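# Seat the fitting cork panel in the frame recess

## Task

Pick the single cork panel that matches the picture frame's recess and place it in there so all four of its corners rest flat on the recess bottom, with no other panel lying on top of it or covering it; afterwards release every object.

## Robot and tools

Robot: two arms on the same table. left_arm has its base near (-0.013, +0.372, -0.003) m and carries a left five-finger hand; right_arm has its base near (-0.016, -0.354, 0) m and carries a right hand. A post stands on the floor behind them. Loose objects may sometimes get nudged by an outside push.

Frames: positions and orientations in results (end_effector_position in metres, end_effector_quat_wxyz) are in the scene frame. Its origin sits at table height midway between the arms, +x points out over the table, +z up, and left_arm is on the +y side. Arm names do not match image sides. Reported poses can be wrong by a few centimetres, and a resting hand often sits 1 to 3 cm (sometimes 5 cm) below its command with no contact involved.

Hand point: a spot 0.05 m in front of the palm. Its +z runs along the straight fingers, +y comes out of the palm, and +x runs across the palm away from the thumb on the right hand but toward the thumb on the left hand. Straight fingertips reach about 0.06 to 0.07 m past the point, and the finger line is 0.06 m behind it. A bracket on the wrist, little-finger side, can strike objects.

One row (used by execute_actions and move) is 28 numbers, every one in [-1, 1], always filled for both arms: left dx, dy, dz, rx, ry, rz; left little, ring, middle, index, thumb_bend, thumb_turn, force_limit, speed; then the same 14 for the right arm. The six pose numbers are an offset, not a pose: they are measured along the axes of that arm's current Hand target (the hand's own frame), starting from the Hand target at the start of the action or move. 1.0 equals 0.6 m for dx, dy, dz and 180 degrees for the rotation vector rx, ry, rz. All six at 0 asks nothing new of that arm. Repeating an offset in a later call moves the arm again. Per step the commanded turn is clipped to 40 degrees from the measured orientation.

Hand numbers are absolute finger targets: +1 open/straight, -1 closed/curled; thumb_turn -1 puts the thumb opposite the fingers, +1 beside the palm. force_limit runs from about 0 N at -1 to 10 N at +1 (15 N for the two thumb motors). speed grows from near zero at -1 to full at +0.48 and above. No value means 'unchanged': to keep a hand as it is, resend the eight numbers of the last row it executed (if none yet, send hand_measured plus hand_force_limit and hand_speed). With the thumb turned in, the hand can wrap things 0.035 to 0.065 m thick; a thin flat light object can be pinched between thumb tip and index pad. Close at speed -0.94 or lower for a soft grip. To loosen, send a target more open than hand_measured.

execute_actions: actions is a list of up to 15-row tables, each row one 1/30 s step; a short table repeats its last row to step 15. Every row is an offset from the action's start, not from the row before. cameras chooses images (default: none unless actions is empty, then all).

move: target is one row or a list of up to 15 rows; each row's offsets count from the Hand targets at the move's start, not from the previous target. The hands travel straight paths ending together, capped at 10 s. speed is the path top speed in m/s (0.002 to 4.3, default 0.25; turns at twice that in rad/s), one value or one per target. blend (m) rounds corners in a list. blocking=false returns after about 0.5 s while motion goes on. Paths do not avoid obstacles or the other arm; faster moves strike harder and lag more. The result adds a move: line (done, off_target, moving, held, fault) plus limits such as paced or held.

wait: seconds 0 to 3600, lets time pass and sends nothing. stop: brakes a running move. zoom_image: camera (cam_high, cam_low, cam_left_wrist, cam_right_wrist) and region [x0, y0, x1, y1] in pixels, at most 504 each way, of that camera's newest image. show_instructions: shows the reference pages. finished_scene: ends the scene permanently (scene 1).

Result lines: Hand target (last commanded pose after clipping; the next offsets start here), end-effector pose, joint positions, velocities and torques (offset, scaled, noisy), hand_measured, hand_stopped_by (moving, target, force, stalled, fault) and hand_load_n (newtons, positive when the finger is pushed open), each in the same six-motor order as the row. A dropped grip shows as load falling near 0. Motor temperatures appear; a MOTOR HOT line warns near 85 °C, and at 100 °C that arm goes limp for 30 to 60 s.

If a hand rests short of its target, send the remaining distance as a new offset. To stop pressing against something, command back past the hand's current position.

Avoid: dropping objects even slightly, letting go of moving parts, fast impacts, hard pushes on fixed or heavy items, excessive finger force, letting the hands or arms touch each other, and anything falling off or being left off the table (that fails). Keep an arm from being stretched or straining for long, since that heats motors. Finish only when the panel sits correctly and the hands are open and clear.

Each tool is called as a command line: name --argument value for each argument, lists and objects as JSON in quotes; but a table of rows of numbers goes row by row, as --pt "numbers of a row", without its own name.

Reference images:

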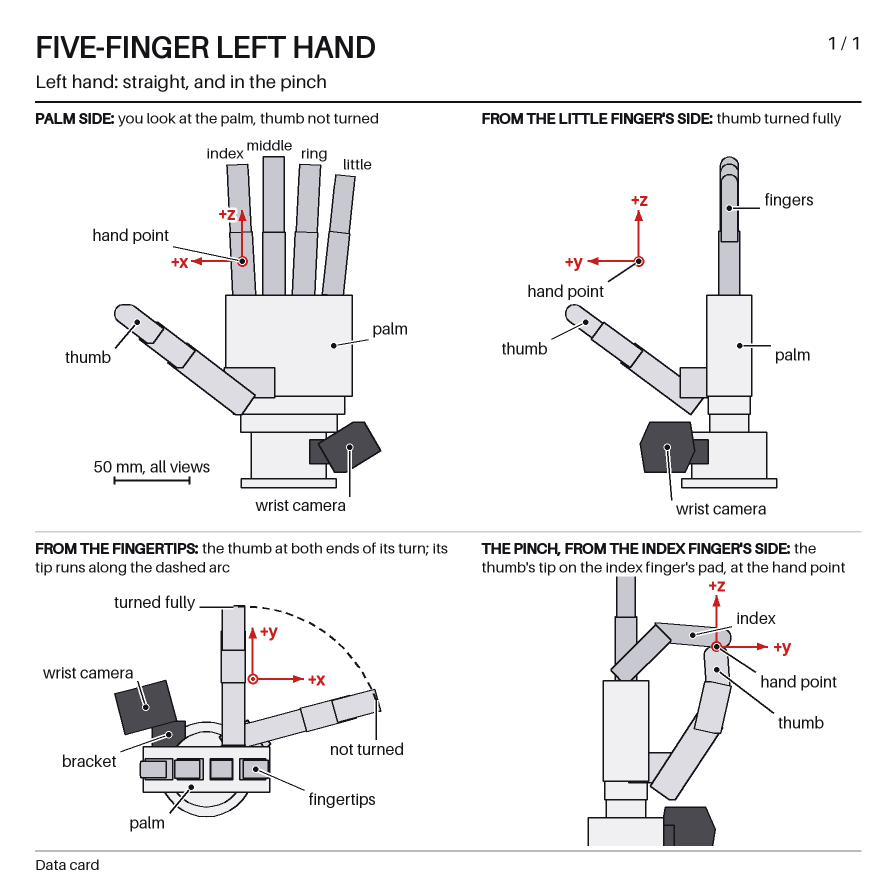

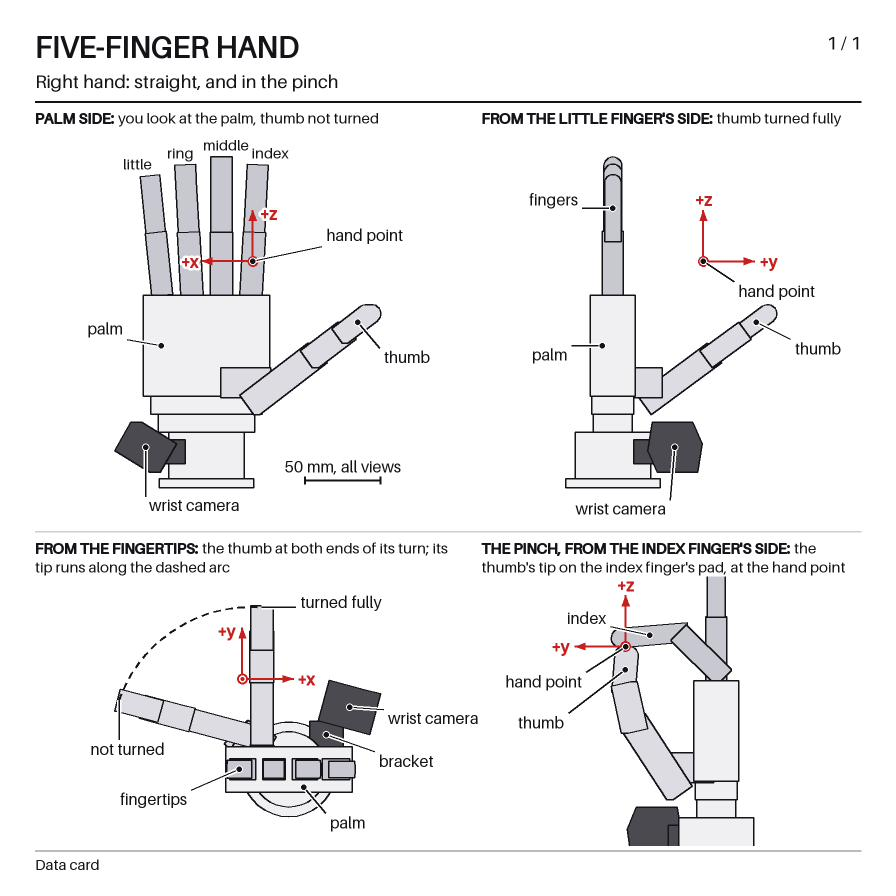

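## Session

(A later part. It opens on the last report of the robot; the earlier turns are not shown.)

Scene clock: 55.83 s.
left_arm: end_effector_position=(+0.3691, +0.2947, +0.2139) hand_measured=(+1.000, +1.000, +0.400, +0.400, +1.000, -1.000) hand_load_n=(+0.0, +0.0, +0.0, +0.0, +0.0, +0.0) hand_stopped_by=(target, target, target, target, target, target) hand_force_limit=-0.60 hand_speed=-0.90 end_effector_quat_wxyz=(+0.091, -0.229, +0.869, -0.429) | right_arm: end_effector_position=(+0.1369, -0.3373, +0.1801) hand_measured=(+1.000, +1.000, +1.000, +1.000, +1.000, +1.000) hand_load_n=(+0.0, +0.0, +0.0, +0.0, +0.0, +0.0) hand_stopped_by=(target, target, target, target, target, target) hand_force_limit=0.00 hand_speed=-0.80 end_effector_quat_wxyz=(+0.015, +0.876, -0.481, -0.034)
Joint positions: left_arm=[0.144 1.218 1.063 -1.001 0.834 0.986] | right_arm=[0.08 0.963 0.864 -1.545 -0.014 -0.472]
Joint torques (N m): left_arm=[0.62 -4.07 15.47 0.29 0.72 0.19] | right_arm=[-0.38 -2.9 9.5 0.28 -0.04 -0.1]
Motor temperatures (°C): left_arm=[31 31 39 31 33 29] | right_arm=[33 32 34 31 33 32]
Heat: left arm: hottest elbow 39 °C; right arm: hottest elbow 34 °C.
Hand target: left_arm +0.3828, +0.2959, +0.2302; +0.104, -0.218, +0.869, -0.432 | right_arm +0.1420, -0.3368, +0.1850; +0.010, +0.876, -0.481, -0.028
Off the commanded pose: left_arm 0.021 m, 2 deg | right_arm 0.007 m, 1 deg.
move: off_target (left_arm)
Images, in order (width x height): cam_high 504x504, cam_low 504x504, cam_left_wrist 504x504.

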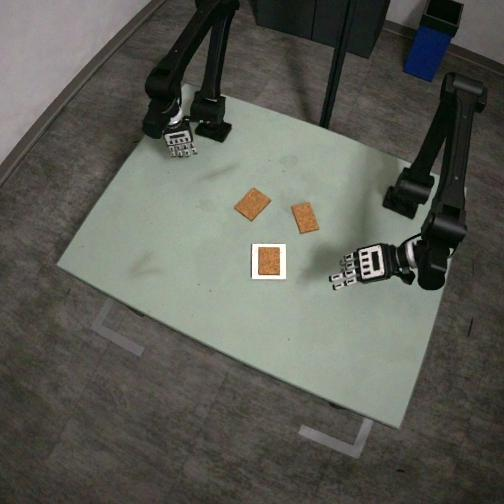

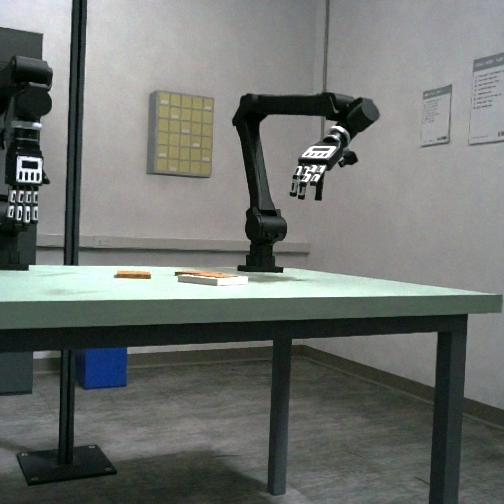

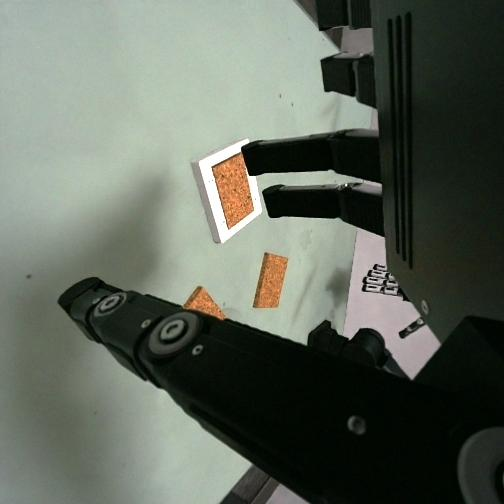

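zoom_image --camera "cam_low" --region '[170, 262, 255, 292]'

zoom_image --camera "cam_left_wrist" --region '[180, 130, 300, 250]'

Scaled by 5.929 from the camera's image (finer frame: 720x720).

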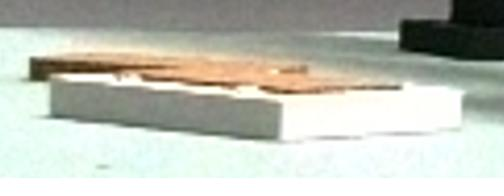

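Scaled by 4.200 from the camera's image (finer frame: 720x720).

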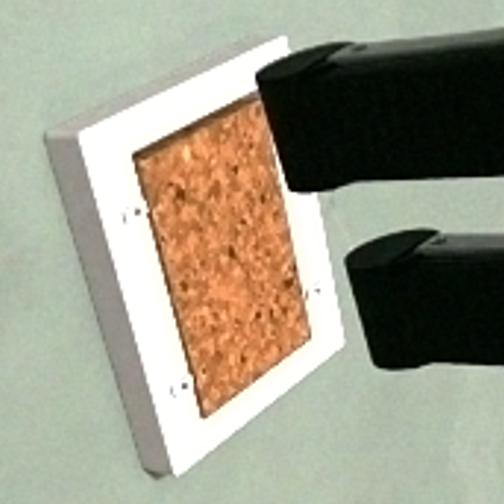

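move --target '[0.3173,0.007,0.3243,0.0029,-0.3405,-0.2588,1,1,1,1,1,-1,-0.6,0,0,0,0,0,0,0,1,1,1,1,1,1,0,-0.8]' --cameras '["cam_low","cam_left_wrist","cam_high"]' --speed 0.2

Scene clock: 62.60 s.
left_arm: end_effector_position=(+0.2774, +0.0880, +0.0956) hand_measured=(+1.000, +1.000, +1.000, +1.000, +1.000, -1.000) hand_load_n=(+0.0, +0.0, +0.0, +0.0, +0.0, +0.0) hand_stopped_by=(target, target, target, target, target, target) hand_force_limit=-0.60 hand_speed=0.00 end_effector_quat_wxyz=(-0.354, +0.708, -0.552, +0.261) | right_arm: end_effector_position=(+0.1369, -0.3373, +0.1801) hand_measured=(+1.000, +1.000, +1.000, +1.000, +1.000, +1.000) hand_load_n=(+0.0, +0.0, +0.0, +0.0, +0.0, +0.0) hand_stopped_by=(target, target, target, target, target, target) hand_force_limit=0.00 hand_speed=-0.80 end_effector_quat_wxyz=(+0.015, +0.876, -0.481, -0.034)
Joint positions: left_arm=[-1.006 1.264 0.785 -0.768 -0.868 -1.128] | right_arm=[0.08 0.963 0.864 -1.545 -0.014 -0.472]
Joint torques (N m): left_arm=[0.21 -3.72 14.08 0.13 -0.78 -0.03] | right_arm=[-0.38 -2.78 9.5 0.29 -0.03 -0.1]
Heat: left arm: hottest elbow 40 °C; right arm: hottest elbow 34 °C.
Hand target: left_arm +0.2853, +0.0717, +0.1103; -0.351, +0.711, -0.545, +0.273 | right_arm +0.1420, -0.3368, +0.1850; +0.010, +0.876, -0.481, -0.028
Off the commanded pose: left_arm 0.023 m, 2 deg | right_arm 0.007 m, 1 deg.
move: off_target (left_arm)
Images, in order (width x height): cam_high 504x504, cam_low 504x504, cam_left_wrist 504x504.

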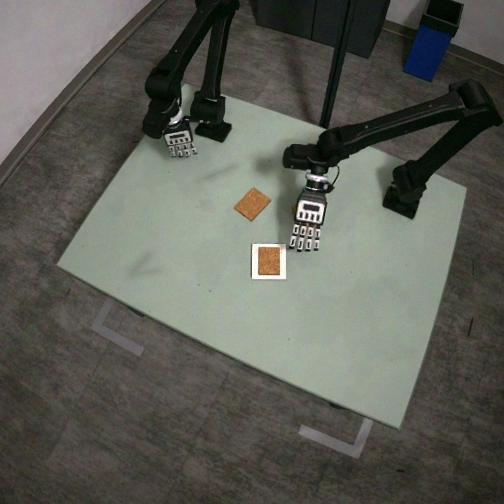

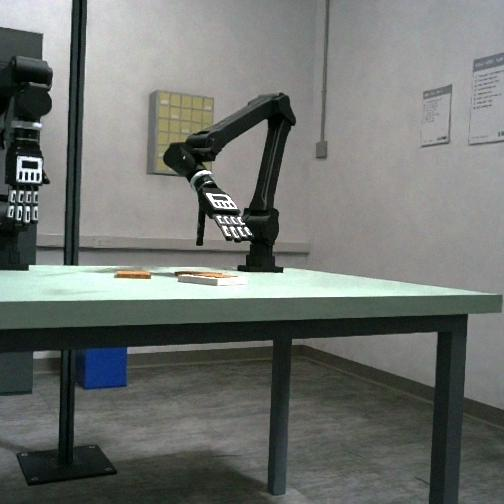

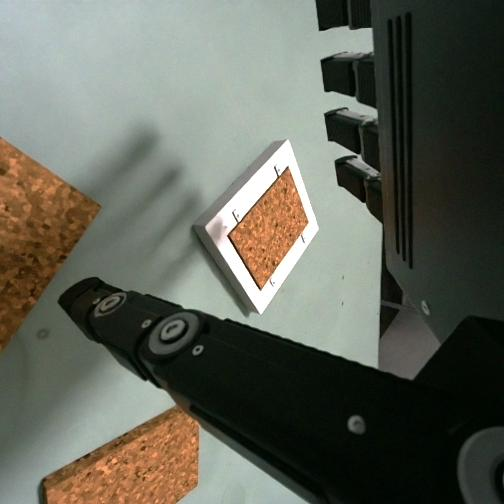

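zoom_image --camera "cam_left_wrist" --region '[185, 130, 335, 320]'

zoom_image --camera "cam_left_wrist" --region '[215, 160, 325, 300]'

Scaled by 2.653 from the camera's image (finer frame: 720x720).

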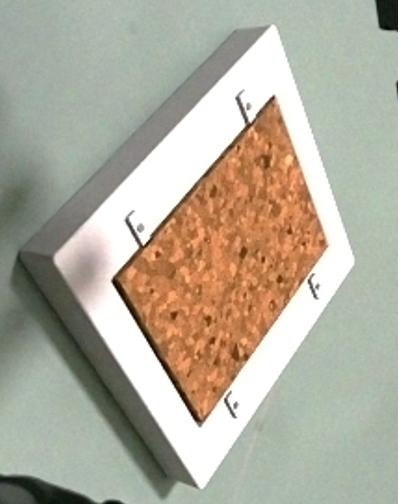

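Scaled by 3.600 from the camera's image (finer frame: 720x720).

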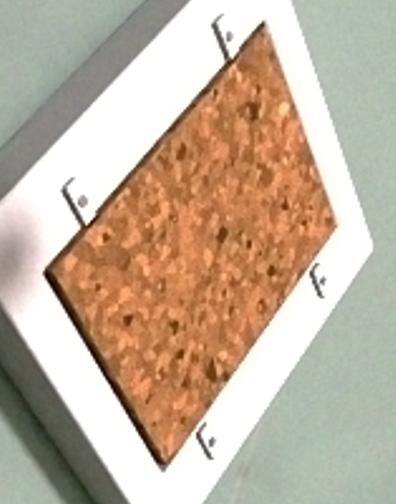

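move --target '[0.101,-0.0883,0.2002,0,0,0,1,1,1,1,1,-1,-0.6,0,0,0,0,0,0,0,1,1,1,1,1,1,0,-0.8]' --cameras '["cam_low","cam_left_wrist","cam_high"]' --speed 0.12

zoom_image --camera "cam_left_wrist" --region '[0, 0, 320, 320]'

Scene clock: 65.20 s.
left_arm: end_effector_position=(+0.4063, +0.0620, +0.0646) hand_measured=(+1.000, +1.000, +1.000, +1.000, +1.000, -1.000) hand_load_n=(+0.0, +0.0, +0.0, +0.0, +0.0, +0.0) hand_stopped_by=(target, target, target, target, target, target) hand_force_limit=-0.60 hand_speed=0.00 end_effector_quat_wxyz=(-0.354, +0.711, -0.553, +0.252) | right_arm: end_effector_position=(+0.1369, -0.3373, +0.1801) hand_measured=(+1.000, +1.000, +1.000, +1.000, +1.000, +1.000) hand_load_n=(+0.0, +0.0, +0.0, +0.0, +0.0, +0.0) hand_stopped_by=(target, target, target, target, target, target) hand_force_limit=0.00 hand_speed=-0.80 end_effector_quat_wxyz=(+0.015, +0.876, -0.481, -0.034)
Joint positions: left_arm=[-0.779 1.549 0.967 -0.469 -0.771 -0.84] | right_arm=[0.08 0.963 0.864 -1.545 -0.014 -0.472]
Joint torques (N m): left_arm=[0.97 -7.47 13.76 1.83 -0.37 0.21] | right_arm=[-0.5 -2.73 9.48 0.31 -0.03 -0.1]
Heat: left arm: hottest elbow 40 °C; right arm: hottest elbow 34 °C.
Hand target: left_arm +0.4244, +0.0458, +0.0803; -0.351, +0.711, -0.545, +0.273 | right_arm +0.1420, -0.3368, +0.1850; +0.010, +0.876, -0.481, -0.028
Off the commanded pose: left_arm 0.029 m, 3 deg | right_arm 0.007 m, 1 deg.
move: off_target (left_arm)
Images, in order (width x height): cam_high 504x504, cam_low 504x504, cam_left_wrist 504x504.

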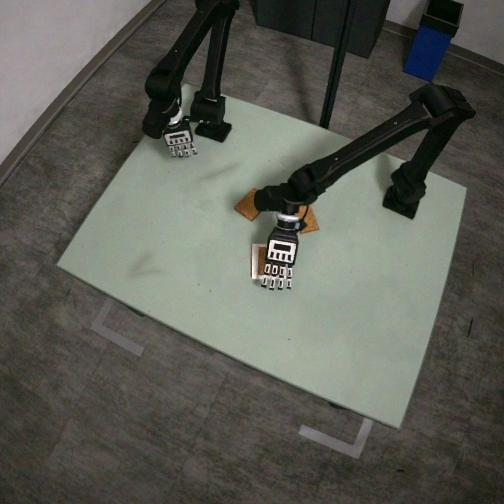

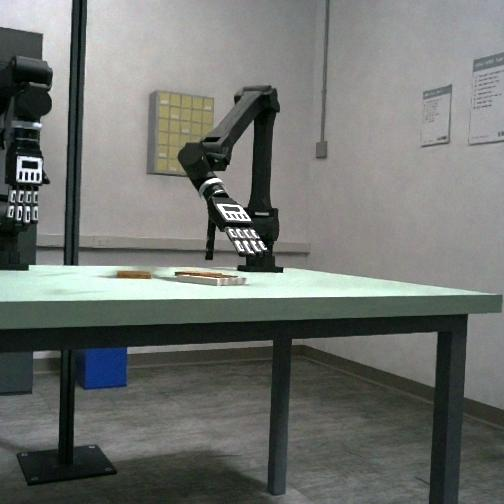

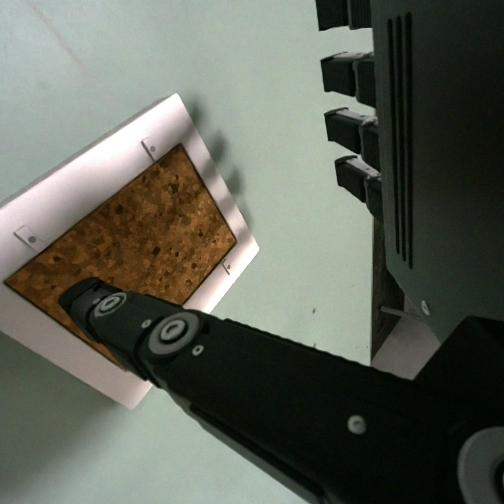

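Scaled by 1.575 from the camera's image (finer frame: 720x720).

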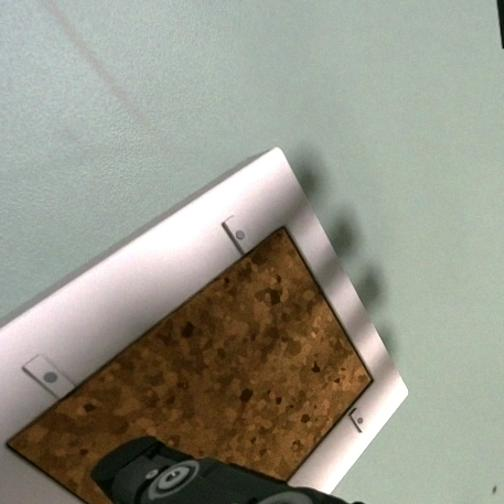

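zoom_image --camera "cam_left_wrist" --region '[0, 220, 160, 380]'

zoom_image --camera "cam_left_wrist" --region '[130, 120, 260, 250]'

Scaled by 3.150 from the camera's image (finer frame: 720x720).

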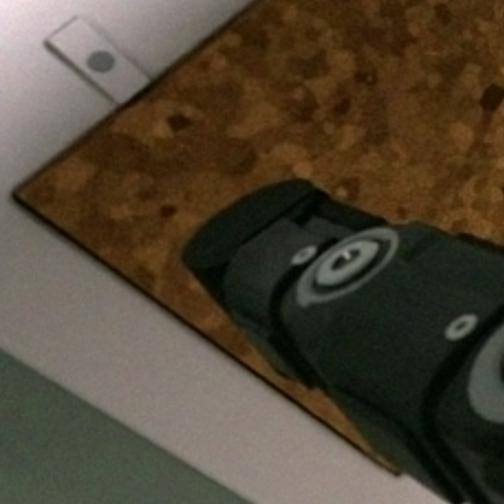

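Scaled by 3.877 from the camera's image (finer frame: 720x720).

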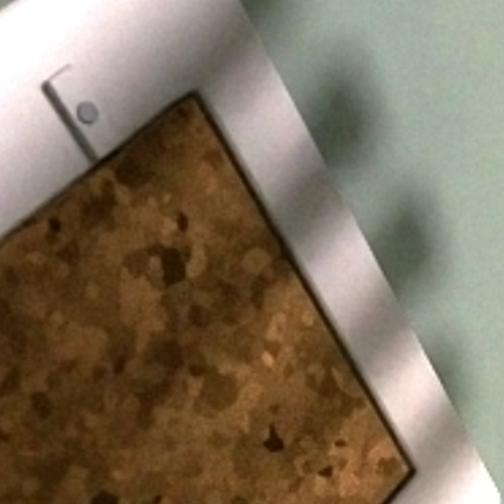

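move --target '[-0.05,-0.12,-0.17,0,0,0,1,1,1,1,1,-1,-0.6,0,0,0,0,0,0,0,1,1,1,1,1,1,0,-0.8]' --cameras '["cam_high","cam_left_wrist","cam_low"]' --speed 0.2

zoom_image --camera "cam_high" --region '[225, 180, 325, 290]'

Scene clock: 66.83 s.
left_arm: end_effector_position=(+0.3731, +0.0778, +0.1781) hand_measured=(+1.000, +1.000, +1.000, +1.000, +1.000, -1.000) hand_load_n=(+0.0, +0.0, +0.0, +0.0, +0.0, +0.0) hand_stopped_by=(target, target, target, target, target, target) hand_force_limit=-0.60 hand_speed=0.00 end_effector_quat_wxyz=(-0.354, +0.709, -0.554, +0.256) | right_arm: end_effector_position=(+0.1369, -0.3373, +0.1801) hand_measured=(+1.000, +1.000, +1.000, +1.000, +1.000, +1.000) hand_load_n=(+0.0, +0.0, +0.0, +0.0, -0.5, +0.0) hand_stopped_by=(target, target, target, target, target, target) hand_force_limit=0.00 hand_speed=-0.80 end_effector_quat_wxyz=(+0.015, +0.876, -0.481, -0.034)
Joint positions: left_arm=[-0.811 1.329 1.064 -0.799 -0.785 -0.868] | right_arm=[0.08 0.963 0.864 -1.545 -0.014 -0.472]
Joint torques (N m): left_arm=[0.15 -6.48 14.89 0.43 -0.68 -0.03] | right_arm=[-0.44 -2.9 9.5 0.28 -0.03 -0.09]
Heat: left arm: hottest elbow 40 °C; right arm: hottest elbow 34 °C.
Hand target: left_arm +0.3801, +0.0660, +0.1990; -0.350, +0.711, -0.545, +0.273 | right_arm +0.1420, -0.3368, +0.1850; +0.010, +0.876, -0.481, -0.028
Off the commanded pose: left_arm 0.025 m, 2 deg | right_arm 0.007 m, 1 deg.
move: off_target (left_arm)
Images, in order (width x height): cam_high 504x504, cam_low 504x504, cam_left_wrist 504x504.

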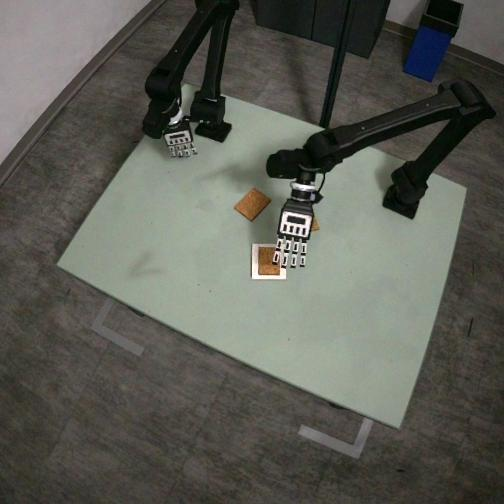

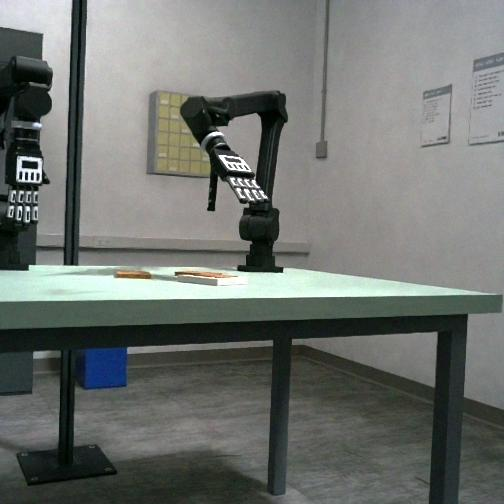

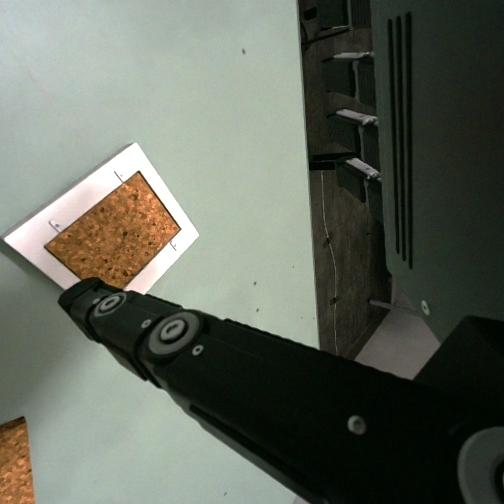

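Scaled by 4.582 from the camera's image (finer frame: 720x720).

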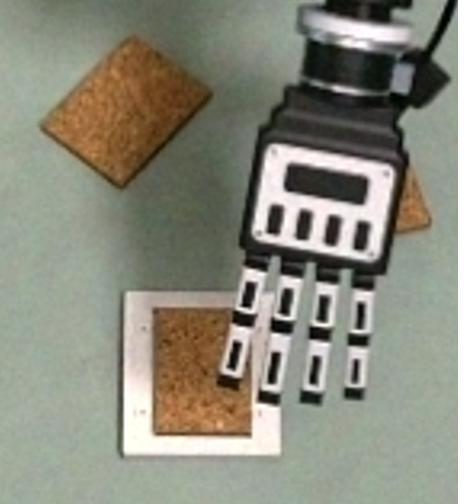

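finished_scene

The scene is finished: the task was done.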